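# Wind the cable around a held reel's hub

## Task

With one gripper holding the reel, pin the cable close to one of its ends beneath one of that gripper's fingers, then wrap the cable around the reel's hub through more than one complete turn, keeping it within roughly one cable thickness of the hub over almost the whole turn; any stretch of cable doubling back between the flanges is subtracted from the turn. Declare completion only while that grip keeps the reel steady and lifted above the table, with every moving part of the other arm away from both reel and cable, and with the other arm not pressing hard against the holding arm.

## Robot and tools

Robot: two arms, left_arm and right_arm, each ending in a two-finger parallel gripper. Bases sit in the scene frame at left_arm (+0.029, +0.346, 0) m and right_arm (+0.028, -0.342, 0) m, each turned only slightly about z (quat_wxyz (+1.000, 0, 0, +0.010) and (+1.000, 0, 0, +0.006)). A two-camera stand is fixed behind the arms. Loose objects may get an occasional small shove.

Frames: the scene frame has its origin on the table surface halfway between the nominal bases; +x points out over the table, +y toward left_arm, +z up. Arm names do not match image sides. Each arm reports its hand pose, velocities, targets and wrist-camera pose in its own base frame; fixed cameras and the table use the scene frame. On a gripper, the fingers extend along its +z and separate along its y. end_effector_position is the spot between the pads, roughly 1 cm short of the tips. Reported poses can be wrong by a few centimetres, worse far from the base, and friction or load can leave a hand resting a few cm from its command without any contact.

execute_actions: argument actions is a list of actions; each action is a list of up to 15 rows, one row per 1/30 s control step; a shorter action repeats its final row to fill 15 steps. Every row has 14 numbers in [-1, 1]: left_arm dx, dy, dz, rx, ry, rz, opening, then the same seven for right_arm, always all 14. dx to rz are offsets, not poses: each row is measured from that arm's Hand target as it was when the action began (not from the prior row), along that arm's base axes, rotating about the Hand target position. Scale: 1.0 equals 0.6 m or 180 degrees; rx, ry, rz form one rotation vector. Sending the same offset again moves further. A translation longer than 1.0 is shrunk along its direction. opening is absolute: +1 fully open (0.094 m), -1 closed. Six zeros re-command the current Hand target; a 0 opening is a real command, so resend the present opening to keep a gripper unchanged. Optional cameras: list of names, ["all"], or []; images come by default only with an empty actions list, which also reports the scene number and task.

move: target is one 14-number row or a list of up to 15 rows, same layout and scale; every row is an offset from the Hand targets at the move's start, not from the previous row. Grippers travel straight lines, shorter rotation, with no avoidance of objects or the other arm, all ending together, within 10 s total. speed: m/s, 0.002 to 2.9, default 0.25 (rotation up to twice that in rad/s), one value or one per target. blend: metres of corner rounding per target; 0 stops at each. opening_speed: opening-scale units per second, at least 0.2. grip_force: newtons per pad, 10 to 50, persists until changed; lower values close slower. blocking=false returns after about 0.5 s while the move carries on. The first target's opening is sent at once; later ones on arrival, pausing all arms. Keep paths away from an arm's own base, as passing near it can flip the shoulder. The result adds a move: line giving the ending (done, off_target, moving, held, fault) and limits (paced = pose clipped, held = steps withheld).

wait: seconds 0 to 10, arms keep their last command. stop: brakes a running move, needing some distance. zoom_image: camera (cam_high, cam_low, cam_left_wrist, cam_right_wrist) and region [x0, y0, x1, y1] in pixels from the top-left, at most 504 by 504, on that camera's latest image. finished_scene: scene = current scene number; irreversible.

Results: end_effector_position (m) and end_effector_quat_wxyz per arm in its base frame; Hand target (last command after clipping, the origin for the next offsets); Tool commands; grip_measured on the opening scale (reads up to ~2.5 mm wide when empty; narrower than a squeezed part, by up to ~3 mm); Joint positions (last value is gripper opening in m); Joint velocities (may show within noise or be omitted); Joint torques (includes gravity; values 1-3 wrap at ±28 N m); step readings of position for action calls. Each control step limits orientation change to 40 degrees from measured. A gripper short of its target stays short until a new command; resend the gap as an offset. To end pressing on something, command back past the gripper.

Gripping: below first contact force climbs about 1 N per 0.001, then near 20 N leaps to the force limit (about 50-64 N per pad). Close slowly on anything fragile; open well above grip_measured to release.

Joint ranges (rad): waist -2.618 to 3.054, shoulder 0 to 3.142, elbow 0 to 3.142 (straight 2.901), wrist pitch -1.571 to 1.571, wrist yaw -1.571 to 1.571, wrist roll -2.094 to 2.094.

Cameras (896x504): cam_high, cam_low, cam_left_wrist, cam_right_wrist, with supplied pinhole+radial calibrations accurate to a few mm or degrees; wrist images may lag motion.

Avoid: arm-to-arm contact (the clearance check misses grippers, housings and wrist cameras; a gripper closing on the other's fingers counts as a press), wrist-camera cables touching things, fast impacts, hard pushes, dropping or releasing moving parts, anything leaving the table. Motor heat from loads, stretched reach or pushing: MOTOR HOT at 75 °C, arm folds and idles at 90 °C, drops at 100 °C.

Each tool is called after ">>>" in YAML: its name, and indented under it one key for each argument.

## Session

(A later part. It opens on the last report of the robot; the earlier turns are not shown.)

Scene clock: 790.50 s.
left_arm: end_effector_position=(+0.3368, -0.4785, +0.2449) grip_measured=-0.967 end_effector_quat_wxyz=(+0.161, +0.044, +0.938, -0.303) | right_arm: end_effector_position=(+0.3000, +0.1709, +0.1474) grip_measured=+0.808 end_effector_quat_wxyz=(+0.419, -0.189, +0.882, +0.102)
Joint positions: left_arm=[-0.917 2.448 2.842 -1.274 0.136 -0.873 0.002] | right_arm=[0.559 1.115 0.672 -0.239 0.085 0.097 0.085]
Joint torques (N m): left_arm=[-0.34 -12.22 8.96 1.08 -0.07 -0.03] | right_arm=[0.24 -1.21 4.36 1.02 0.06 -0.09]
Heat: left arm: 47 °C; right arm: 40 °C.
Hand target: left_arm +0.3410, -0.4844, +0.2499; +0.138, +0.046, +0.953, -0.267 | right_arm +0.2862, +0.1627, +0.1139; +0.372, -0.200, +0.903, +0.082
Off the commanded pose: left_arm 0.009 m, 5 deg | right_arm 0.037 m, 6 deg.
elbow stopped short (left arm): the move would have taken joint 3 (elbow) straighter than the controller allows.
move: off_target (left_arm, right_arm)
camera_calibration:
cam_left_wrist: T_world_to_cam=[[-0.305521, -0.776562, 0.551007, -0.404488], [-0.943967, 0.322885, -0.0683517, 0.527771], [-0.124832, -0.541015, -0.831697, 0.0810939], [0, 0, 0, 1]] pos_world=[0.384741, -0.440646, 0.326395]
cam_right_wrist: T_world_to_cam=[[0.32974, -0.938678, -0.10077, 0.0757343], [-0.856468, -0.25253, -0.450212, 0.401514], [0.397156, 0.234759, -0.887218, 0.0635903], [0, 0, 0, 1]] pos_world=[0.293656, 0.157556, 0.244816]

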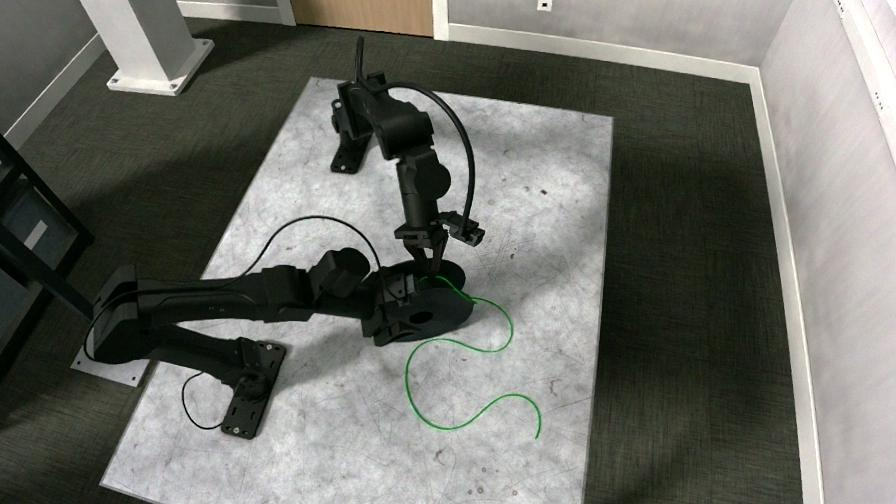

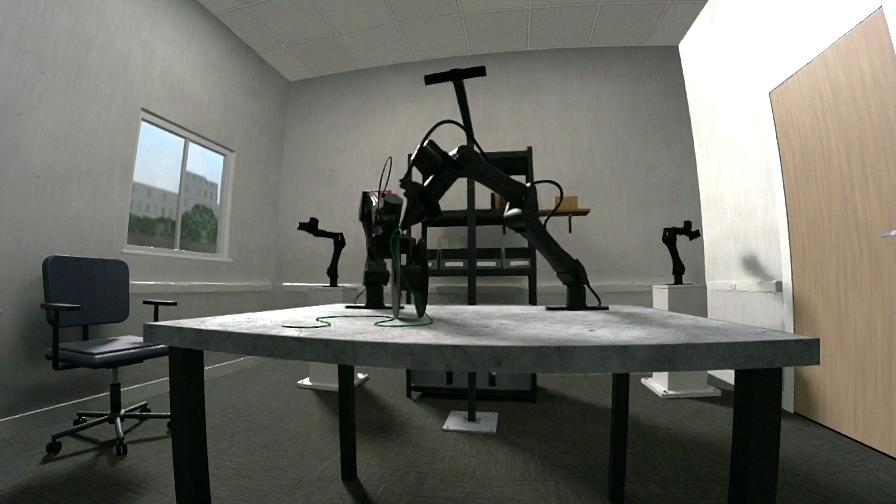

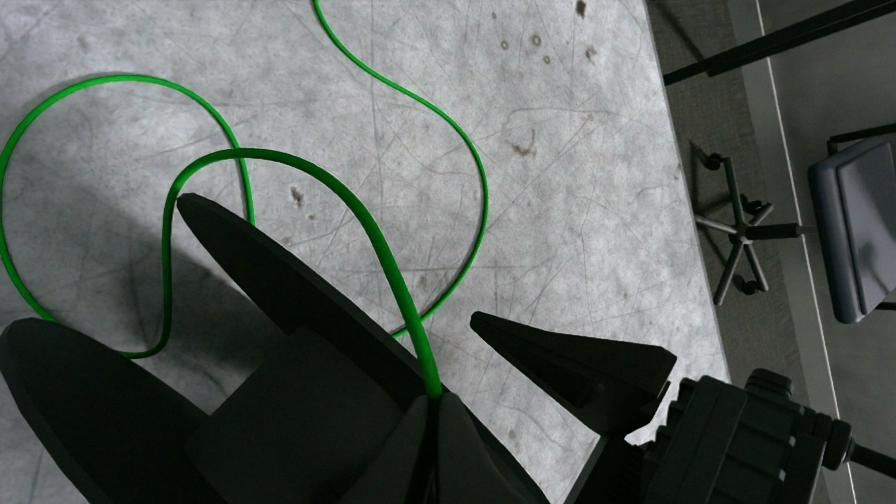

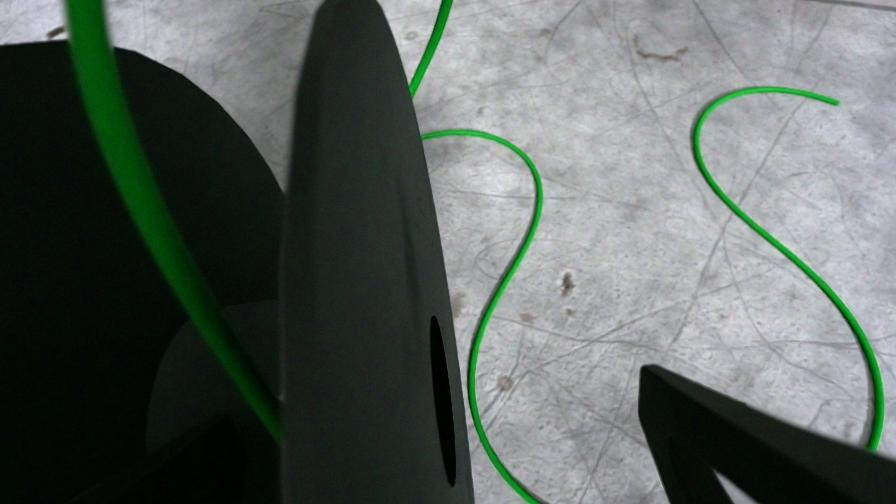

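>>> move:
  target:
    - [0,0,0,0,0,0,-1,-0.032,-0.018,0.07,0.049,-0.106,0,0.81]
    - [-0.072,-0.0475,0.122,0,0,0,-1,-0.032,-0.018,0.07,0.049,-0.106,0,0.81]
  speed: 0.07
  cameras: ["cam_right_wrist","cam_left_wrist","cam_low","cam_high"]

>>> zoom_image:
  camera: "cam_low"
  region: [330, 180, 490, 340]

>>> zoom_image:
  camera: "cam_high"
  region: [330, 200, 490, 360]

Scene clock: 846.17 s.
left_arm: end_effector_position=(+0.2992, -0.5144, +0.2837) grip_measured=-0.967 end_effector_quat_wxyz=(+0.187, +0.041, +0.915, -0.354) | right_arm: end_effector_position=(+0.2673, +0.1516, +0.1529) grip_measured=+0.808 end_effector_quat_wxyz=(+0.520, -0.181, +0.826, +0.117)
Joint positions: left_arm=[-1.022 2.404 2.842 -1.187 0.079 -0.966 0.002] | right_arm=[0.597 0.79 0.372 -0.034 0.143 0.075 0.085]
Joint torques (N m): left_arm=[-0.38 -16.73 8.88 1.22 -0.13 -0.02] | right_arm=[0.62 -1.92 6.3 1.83 0.12 -0.1]
Heat: left arm: 49 °C; right arm: 40 °C.
Hand target: left_arm +0.2979, -0.5129, +0.3232; +0.138, +0.046, +0.953, -0.267 | right_arm +0.2671, +0.1519, +0.1558; +0.530, -0.182, +0.820, +0.117
Off the commanded pose: left_arm 0.039 m, 12 deg | right_arm 0.003 m, 1 deg.
elbow stopped short (left arm): the move would have taken joint 3 (elbow) straighter than the controller allows.
move: off_target (left_arm)
camera_calibration:
cam_left_wrist: T_world_to_cam=[[-0.333048, -0.711993, 0.618178, -0.443002], [-0.939219, 0.30845, -0.15075, 0.520977], [-0.0833442, -0.630812, -0.771447, 0.013552], [0, 0, 0, 1]] pos_world=[0.3429, -0.467561, 0.362846]
cam_right_wrist: T_world_to_cam=[[0.351641, -0.930454, -0.102973, 0.0620361], [-0.736752, -0.207206, -0.643631, 0.361821], [0.577533, 0.302193, -0.758377, 0.00786588], [0, 0, 0, 1]] pos_world=[0.240215, 0.130316, 0.245233]

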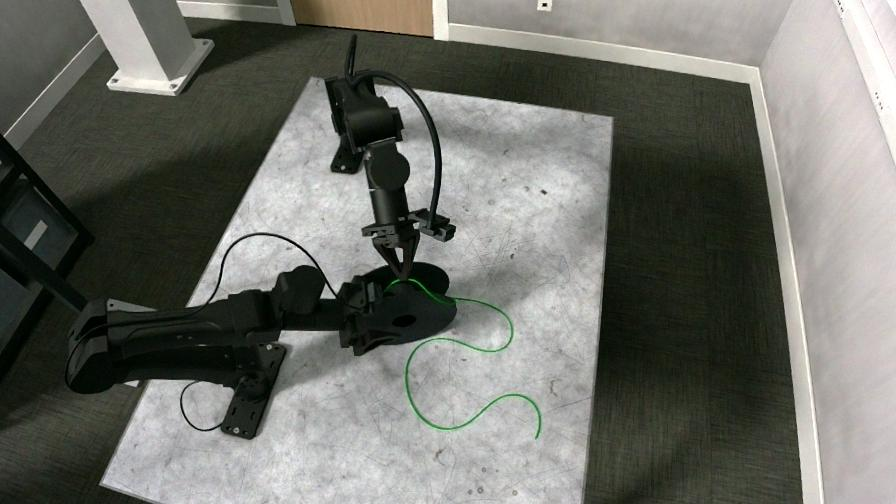

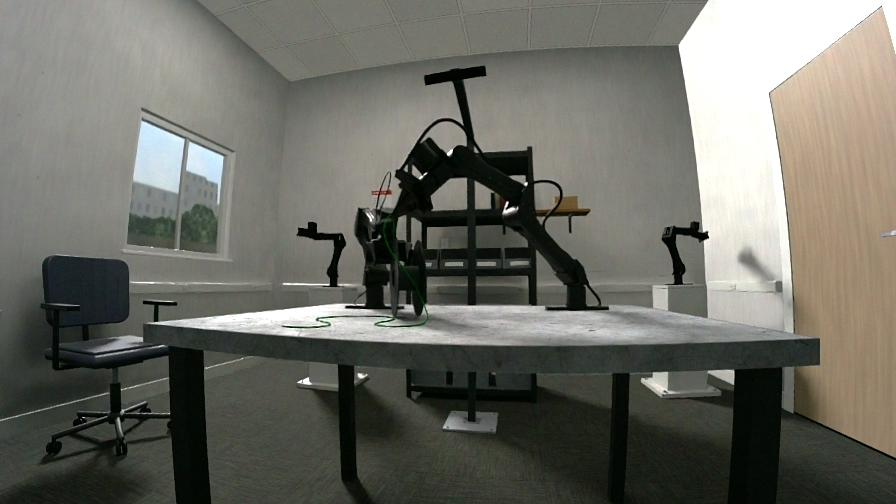

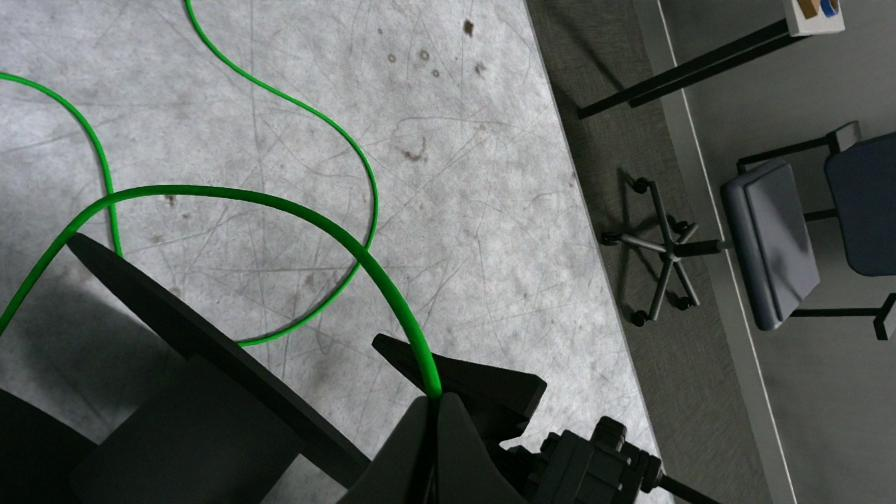

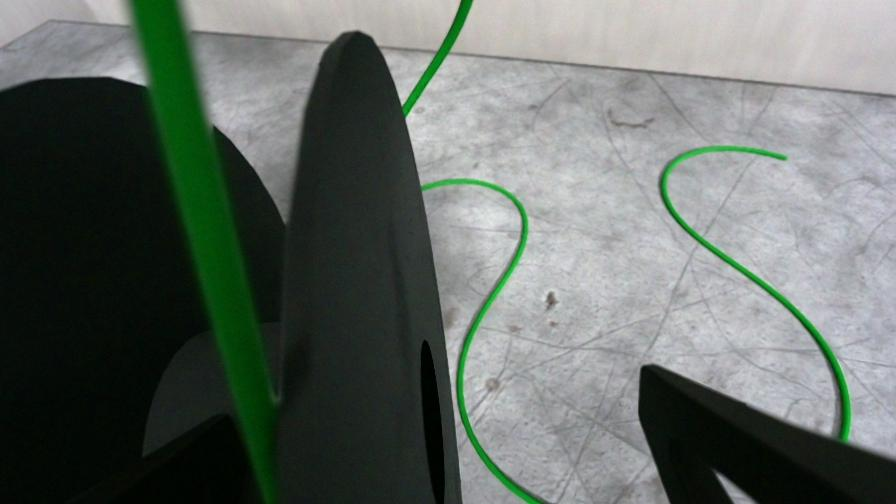

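Scaled by 3.150 from the camera's 896x504 image, which has a finer 1280x720 frame.

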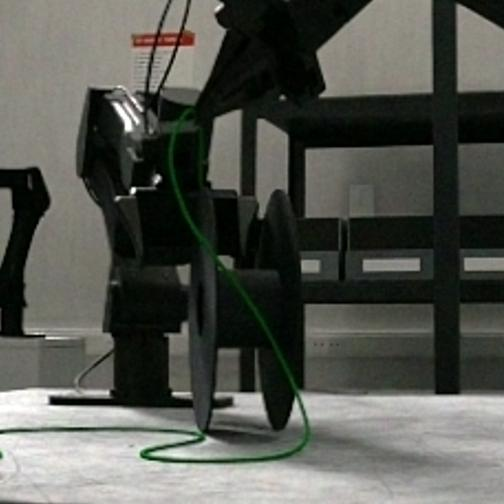

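Scaled by 3.150 from the camera's 896x504 image, which has a finer 1280x720 frame.

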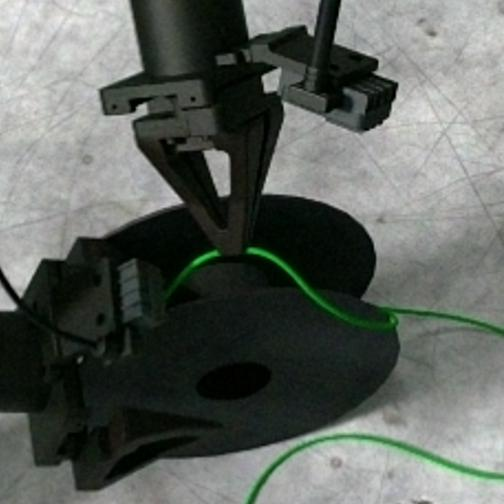

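>>> move:
  target: [0,0,0,0,0,0,-1,0,0,0,0,0,0,-1]
  opening_speed: 0.4
  cameras: ["cam_right_wrist","cam_left_wrist","cam_low","cam_high"]

>>> zoom_image:
  camera: "cam_low"
  region: [330, 180, 490, 340]

>>> zoom_image:
  camera: "cam_high"
  region: [330, 200, 490, 360]

Scene clock: 869.40 s.
left_arm: end_effector_position=(+0.2993, -0.5146, +0.2840) grip_measured=-0.967 end_effector_quat_wxyz=(+0.188, +0.041, +0.915, -0.354) | right_arm: end_effector_position=(+0.2671, +0.1521, +0.1530) grip_measured=-0.941 end_effector_quat_wxyz=(+0.520, -0.183, +0.826, +0.117)
Joint positions: left_arm=[-1.022 2.404 2.842 -1.186 0.079 -0.966 0.002] | right_arm=[0.599 0.79 0.372 -0.033 0.144 0.072 0.003]
Joint torques (N m): left_arm=[-0.43 -16.62 8.9 1.26 -0.12 -0.06] | right_arm=[0.44 -1.94 6.28 1.82 0.13 -0.07]
Heat: left arm: 48 °C; right arm: 41 °C.
Hand target: left_arm +0.2979, -0.5129, +0.3231; +0.138, +0.046, +0.953, -0.267 | right_arm +0.2671, +0.1520, +0.1559; +0.531, -0.182, +0.820, +0.117
Off the commanded pose: left_arm 0.039 m, 12 deg | right_arm 0.003 m, 1 deg.
elbow stopped short (left arm): the move would have taken joint 3 (elbow) straighter than the controller allows.
move: off_target (left_arm)
camera_calibration:
cam_left_wrist: T_world_to_cam=[[-0.333512, -0.711357, 0.618661, -0.442776], [-0.939142, 0.308021, -0.152106, 0.521458], [-0.0823587, -0.631739, -0.770794, 0.0127146], [0, 0, 0, 1]] pos_world=[0.343099, -0.46756, 0.363045]
cam_right_wrist: T_world_to_cam=[[0.35418, -0.929712, -0.100959, 0.061515], [-0.735191, -0.21009, -0.644481, 0.36206], [0.577971, 0.302486, -0.757926, 0.00775458], [0, 0, 0, 1]] pos_world=[0.239914, 0.130911, 0.245429]

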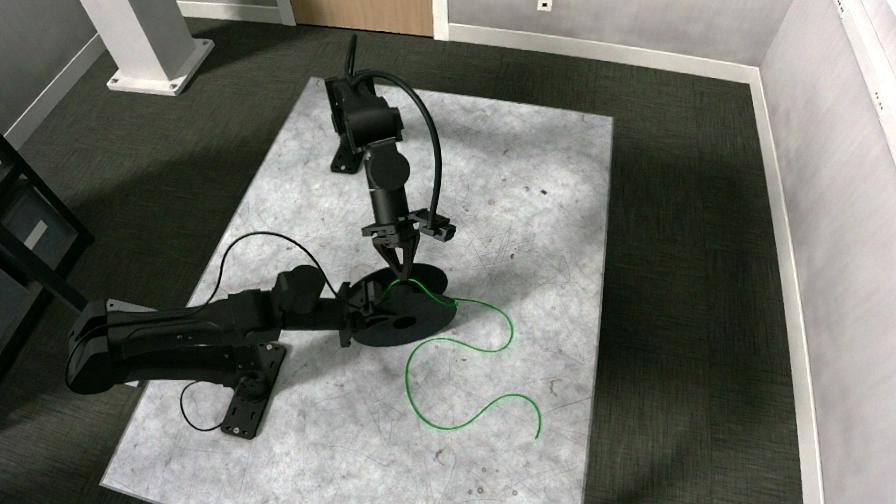

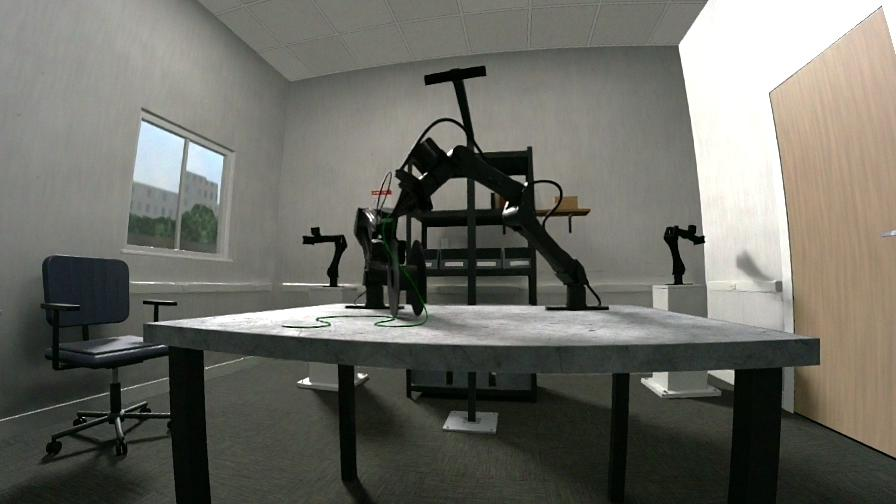

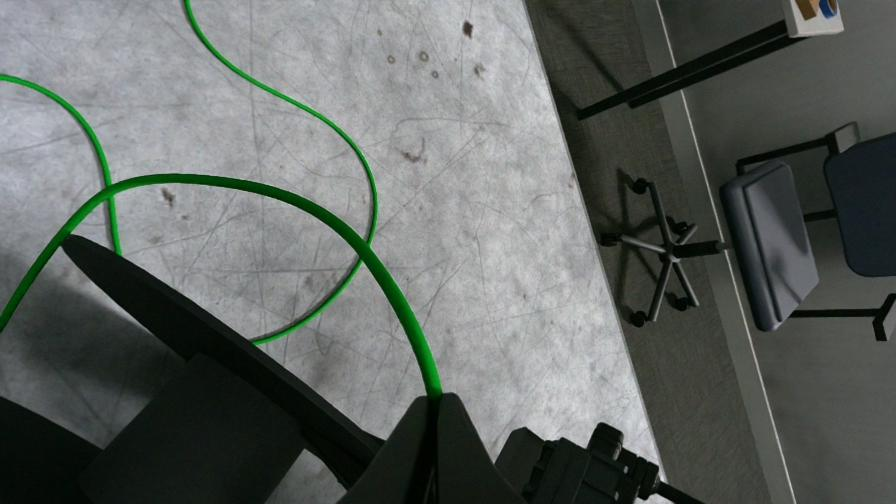

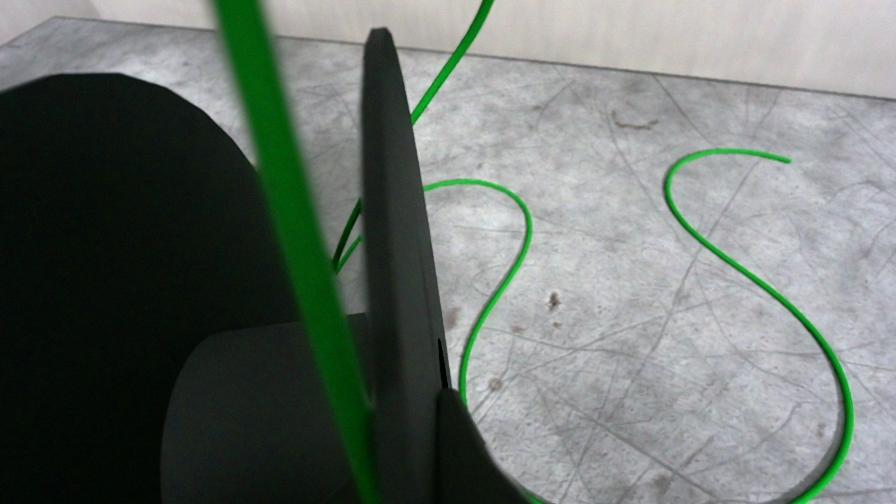

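Scaled by 3.150 from the camera's 896x504 image, which has a finer 1280x720 frame.

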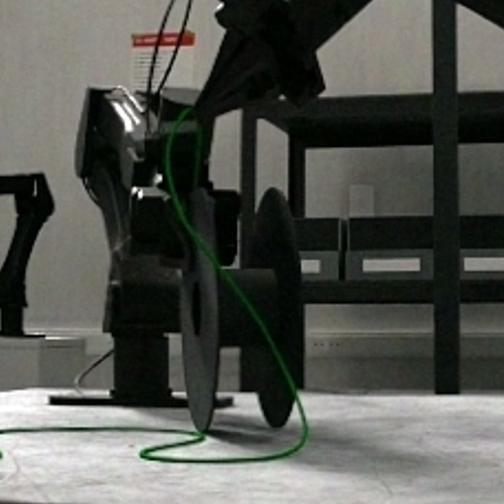

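Scaled by 3.150 from the camera's 896x504 image, which has a finer 1280x720 frame.

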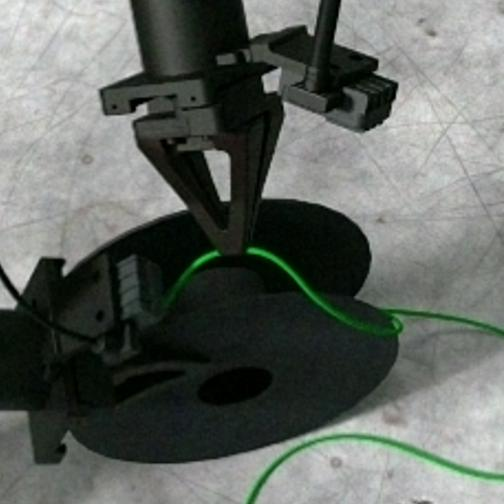

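>>> zoom_image:
  camera: "cam_right_wrist"
  region: [250, 300, 550, 504]

Scaled by 1.680 from the camera's 896x504 image, which has a finer 1280x720 frame.

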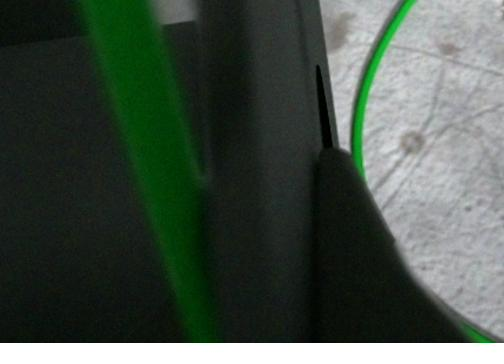

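>>> move:
  target: [0.107,0.046,-0.165,0,0,0,-1,0,0,0,0,0,0,-1]
  speed: 0.08
  cameras: ["cam_right_wrist","cam_left_wrist","cam_low","cam_high"]

>>> zoom_image:
  camera: "cam_low"
  region: [330, 180, 490, 340]

>>> zoom_image:
  camera: "cam_high"
  region: [330, 200, 490, 360]

Scene clock: 893.60 s.
left_arm: end_effector_position=(+0.3417, -0.4926, +0.2197) grip_measured=-0.967 end_effector_quat_wxyz=(+0.144, +0.051, +0.939, -0.308) | right_arm: end_effector_position=(+0.2673, +0.1518, +0.1531) grip_measured=-0.941 end_effector_quat_wxyz=(+0.521, -0.183, +0.826, +0.116)
Joint positions: left_arm=[-0.914 2.505 2.842 -1.232 0.174 -0.866 0.002] | right_arm=[0.599 0.79 0.372 -0.032 0.146 0.071 0.003]
Joint velocities: left_arm=[0.002 0.002 -0.046 -0.022 0.022 -0.037 0] | right_arm=[within noise]
Joint torques (N m): left_arm=[2.28 -12.81 9.16 0.98 -0.26 0.12] | right_arm=[0.43 -1.94 6.3 1.82 0.11 -0.05]
Heat: left arm: 49 °C; right arm: 42 °C.
Hand target: left_arm +0.3621, -0.4853, +0.2241; +0.138, +0.046, +0.953, -0.267 | right_arm +0.2671, +0.1520, +0.1559; +0.531, -0.182, +0.820, +0.117
Off the commanded pose: left_arm 0.022 m, 5 deg | right_arm 0.003 m, 1 deg.
elbow stopped short (left arm): the move would have taken joint 3 (elbow) straighter than the controller allows.
move: off_target (left_arm)
camera_calibration:
cam_left_wrist: T_world_to_cam=[[-0.309733, -0.765968, 0.563346, -0.396173], [-0.936886, 0.346931, -0.0433956, 0.539122], [-0.162203, -0.541232, -0.825081, 0.0642985], [0, 0, 0, 1]] pos_world=[0.392818, -0.455693, 0.299629]
cam_right_wrist: T_world_to_cam=[[0.353298, -0.930269, -0.0988894, 0.0612074], [-0.734552, -0.210392, -0.645111, 0.362144], [0.579322, 0.300556, -0.757662, 0.00772002], [0, 0, 0, 1]] pos_world=[0.239917, 0.130811, 0.245525]

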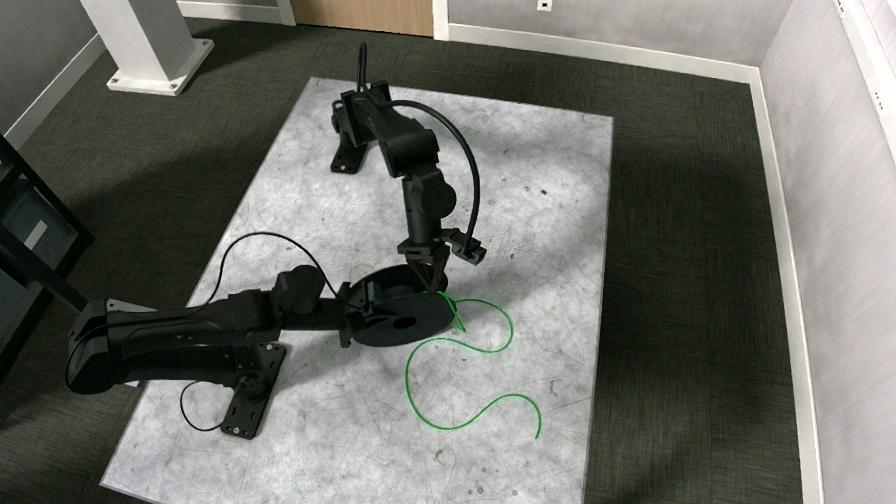

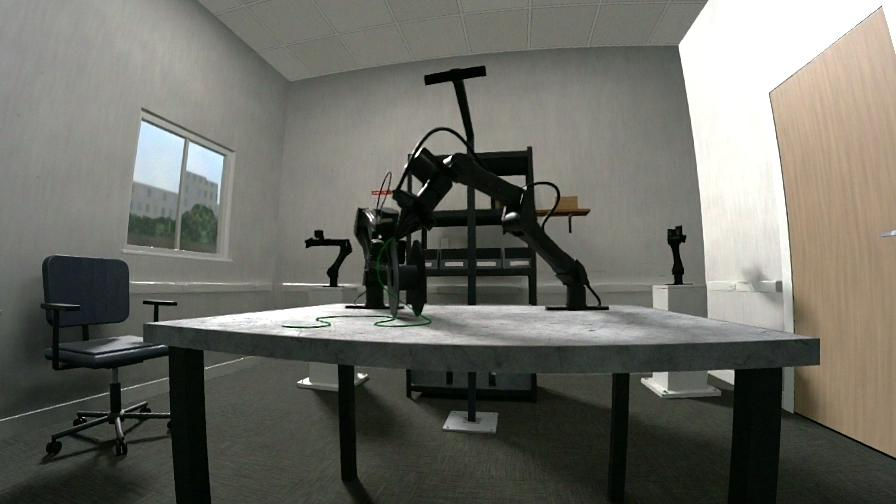

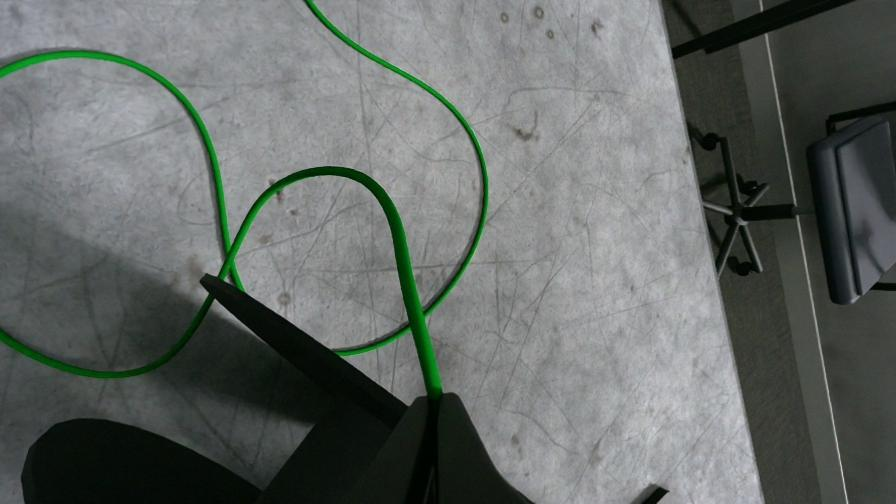

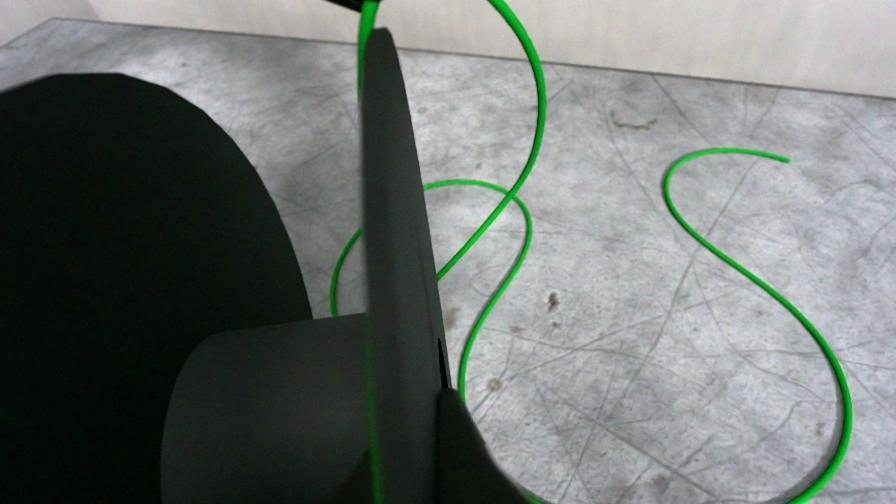

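Scaled by 3.150 from the camera's 896x504 image, which has a finer 1280x720 frame.

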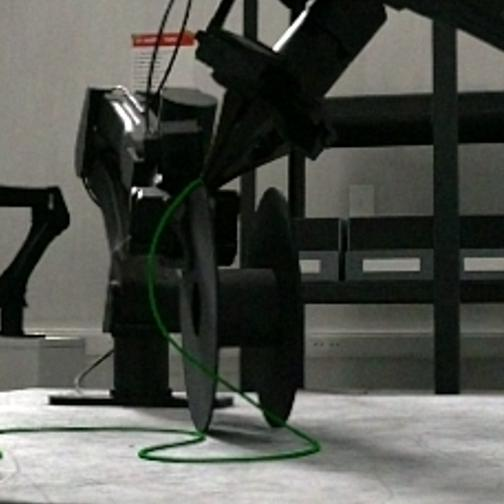

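Scaled by 3.150 from the camera's 896x504 image, which has a finer 1280x720 frame.

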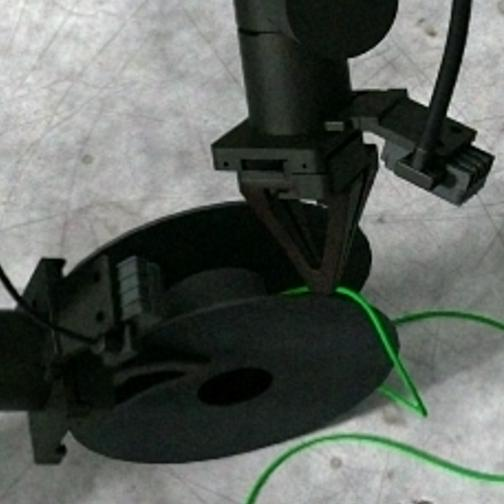

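>>> move:
  target:
    - [-0.068,0.03,0,0,0,0,-1,0,0,0,0,0,0,-1]
    - [-0.068,0.03,0,0,0,0,-0.4,0,0,0,0,0,0,-1]
  speed: 0.08
  opening_speed: 1
  cameras: ["cam_right_wrist","cam_left_wrist","cam_low","cam_high"]

>>> zoom_image:
  camera: "cam_low"
  region: [330, 180, 490, 340]

>>> zoom_image:
  camera: "cam_high"
  region: [330, 200, 490, 360]

Scene clock: 910.60 s.
left_arm: end_effector_position=(+0.3249, -0.4701, +0.2019) grip_measured=-0.402 end_effector_quat_wxyz=(+0.122, +0.047, +0.958, -0.254) | right_arm: end_effector_position=(+0.2669, +0.1525, +0.1531) grip_measured=-0.941 end_effector_quat_wxyz=(+0.521, -0.187, +0.825, +0.116)
Joint positions: left_arm=[-0.926 2.409 2.656 -1.26 0.132 -0.867 0.028] | right_arm=[0.599 0.79 0.372 -0.032 0.142 0.065 0.003]
Joint torques (N m): left_arm=[-0.53 -17.17 6.15 0.76 -0.08 -0.03] | right_arm=[0.42 -1.92 6.3 1.82 0.14 0.02]
Heat: left arm: 49 °C; right arm: 43 °C.
Hand target: left_arm +0.3213, -0.4672, +0.2241; +0.138, +0.046, +0.953, -0.267 | right_arm +0.2671, +0.1520, +0.1559; +0.531, -0.182, +0.820, +0.117
Off the commanded pose: left_arm 0.023 m, 2 deg | right_arm 0.003 m, 1 deg.
move: off_target (left_arm); target 2's new opening was sent with left_arm's hand 0.026 m and 4 deg from that target
camera_calibration:
cam_left_wrist: T_world_to_cam=[[-0.276403, -0.829878, 0.484669, -0.399194], [-0.941392, 0.33526, 0.0371831, 0.494511], [-0.193347, -0.445986, -0.873907, 0.123799], [0, 0, 0, 1]] pos_world=[0.379127, -0.44186, 0.283278]
cam_right_wrist: T_world_to_cam=[[0.359475, -0.9283, -0.0950617, 0.0594962], [-0.732235, -0.217459, -0.645402, 0.362476], [0.578455, 0.301613, -0.757904, 0.00781168], [0, 0, 0, 1]] pos_world=[0.239511, 0.131698, 0.245519]

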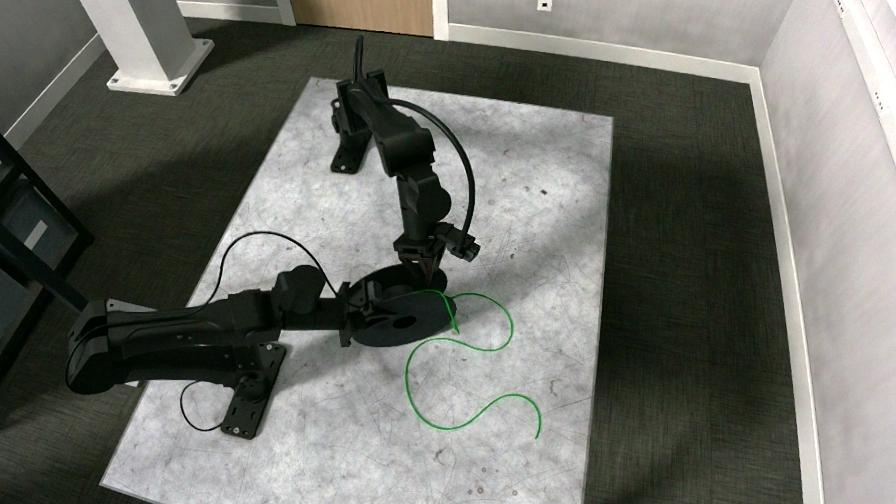

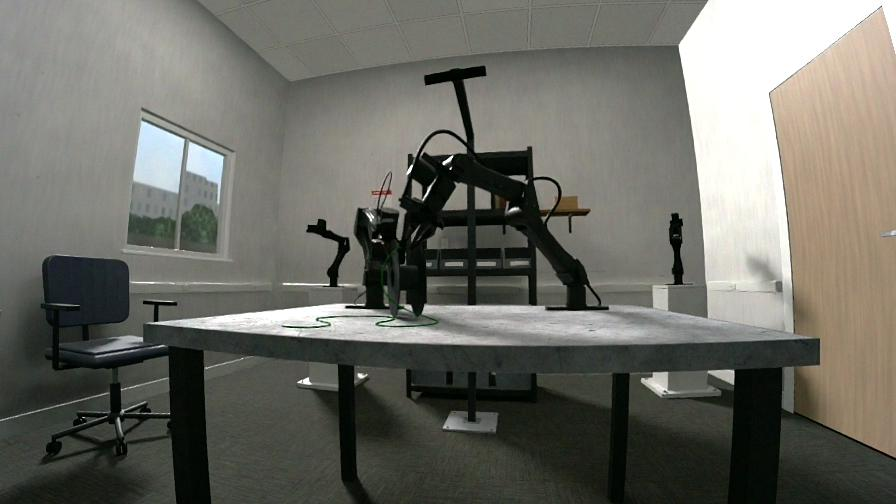

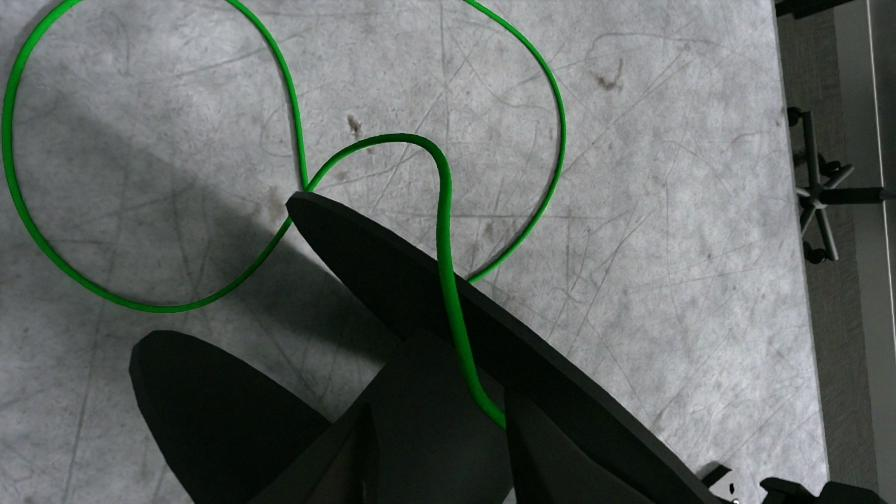

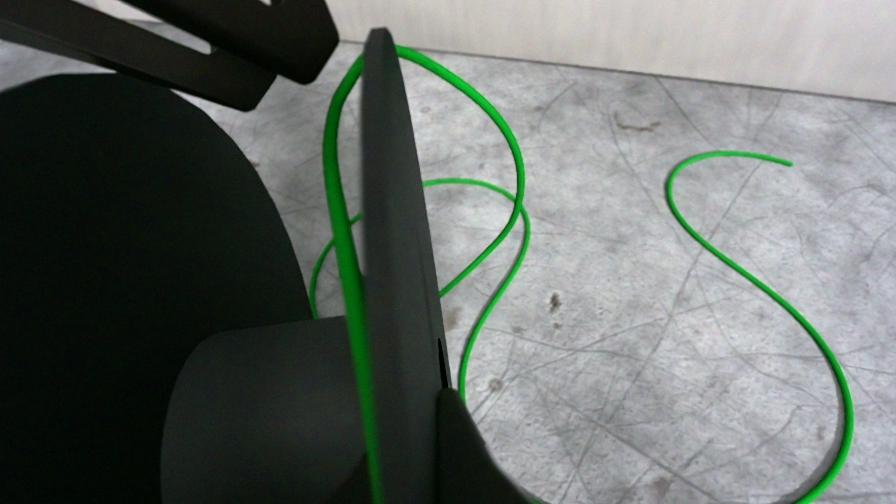

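Scaled by 3.150 from the camera's 896x504 image, which has a finer 1280x720 frame.

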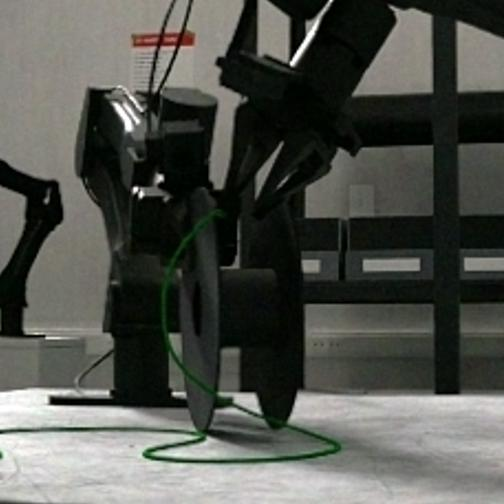

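Scaled by 3.150 from the camera's 896x504 image, which has a finer 1280x720 frame.

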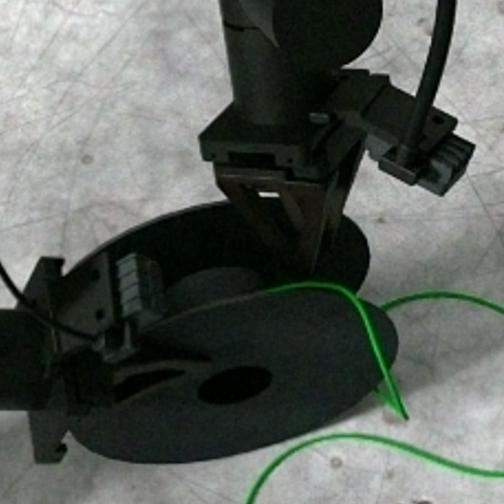

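>>> move:
  target:
    - [-0.06,0.12,0.12,0,0,0,-0.4,0,0,0,0,0,0,-1]
    - [-0.06,0.3,0.12,0,0,0,-0.4,0.2,0.1,0.36,0,0,0,-1]
  speed: 0.12
  cameras: ["cam_right_wrist","cam_left_wrist","cam_low","cam_high"]

>>> zoom_image:
  camera: "cam_low"
  region: [330, 140, 530, 340]

>>> zoom_image:
  camera: "cam_high"
  region: [360, 180, 560, 360]

Scene clock: 925.27 s.
left_arm: end_effector_position=(+0.2871, -0.2893, +0.2836) grip_measured=-0.402 end_effector_quat_wxyz=(+0.123, +0.040, +0.959, -0.252) | right_arm: end_effector_position=(+0.3809, +0.2104, +0.3400) grip_measured=-0.941 end_effector_quat_wxyz=(+0.494, -0.191, +0.842, +0.104)
Joint positions: left_arm=[-0.683 1.727 1.97 -1.298 0.248 -0.665 0.028] | right_arm=[0.544 1.416 1.513 -0.611 0.1 0.04 0.003]
Joint torques (N m): left_arm=[0.44 -10.44 6.28 0.84 0.25 0.12] | right_arm=[-0.58 -6.52 10.8 1.95 -0.05 -0.02]
Heat: left arm: 51 °C; right arm: 43 °C.
Hand target: left_arm +0.2853, -0.2873, +0.2961; +0.138, +0.046, +0.953, -0.267 | right_arm +0.3870, +0.2119, +0.3719; +0.531, -0.182, +0.820, +0.117
Off the commanded pose: left_arm 0.013 m, 3 deg | right_arm 0.033 m, 5 deg.
move: off_target (left_arm, right_arm)
camera_calibration:
cam_left_wrist: T_world_to_cam=[[-0.264289, -0.835285, 0.482131, -0.303442], [-0.945903, 0.322046, 0.0394258, 0.392161], [-0.1882, -0.44563, -0.875211, 0.26753], [0, 0, 0, 1]] pos_world=[0.341099, -0.260535, 0.364983]
cam_right_wrist: T_world_to_cam=[[0.348544, -0.933922, -0.0794125, 0.0899947], [-0.768092, -0.236041, -0.595247, 0.579731], [0.53717, 0.268466, -0.799609, 0.102852], [0, 0, 0, 1]] pos_world=[0.35867, 0.193276, 0.434471]

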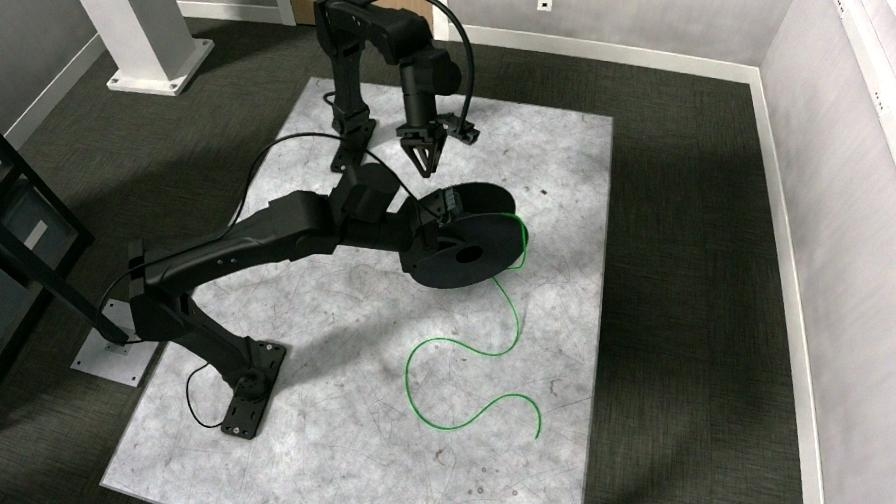

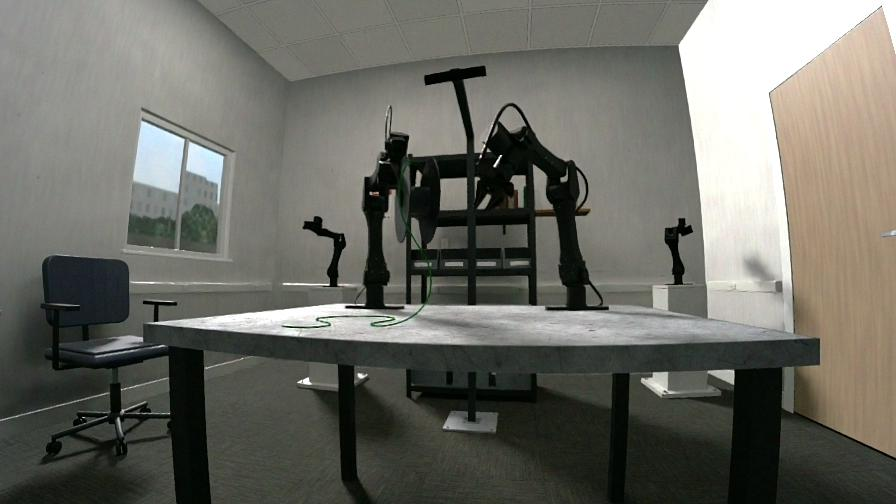

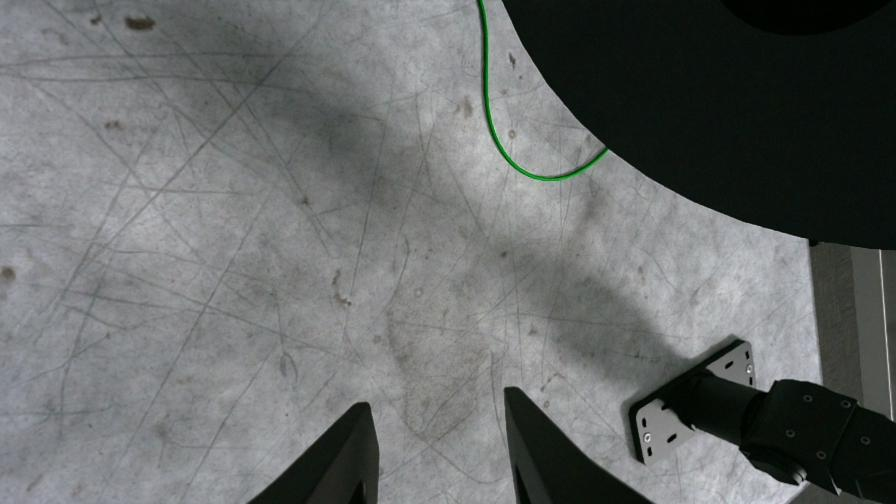

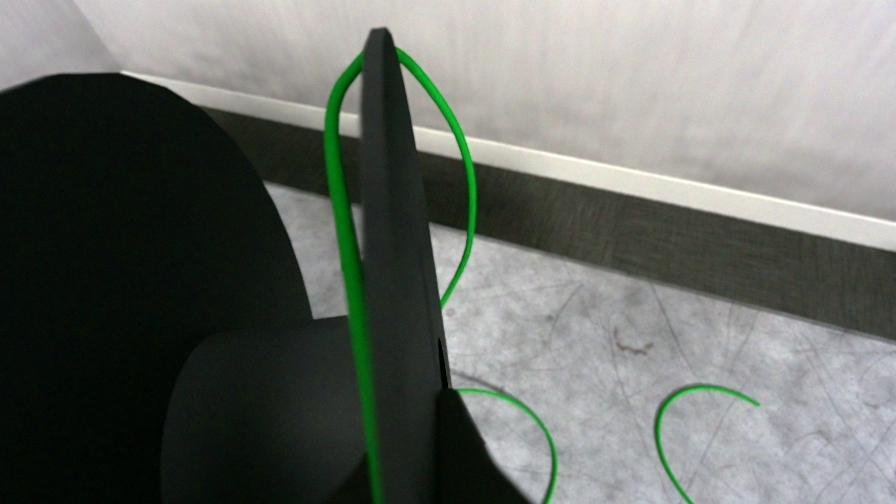

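Scaled by 2.520 from the camera's 896x504 image, which has a finer 1280x720 frame.

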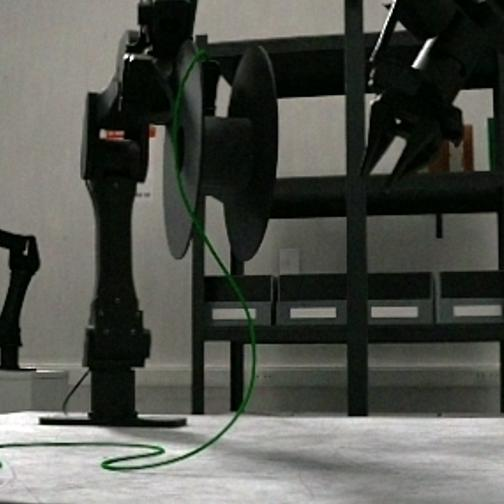

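Scaled by 2.520 from the camera's 896x504 image, which has a finer 1280x720 frame.

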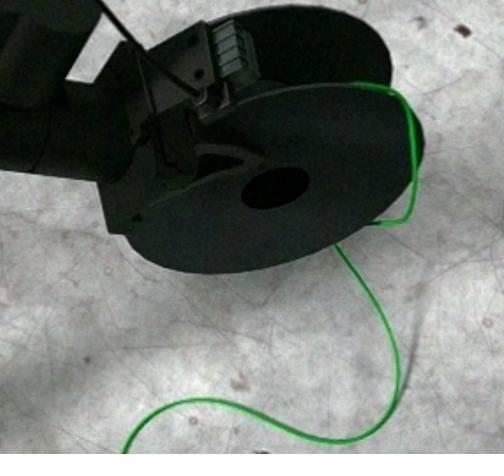

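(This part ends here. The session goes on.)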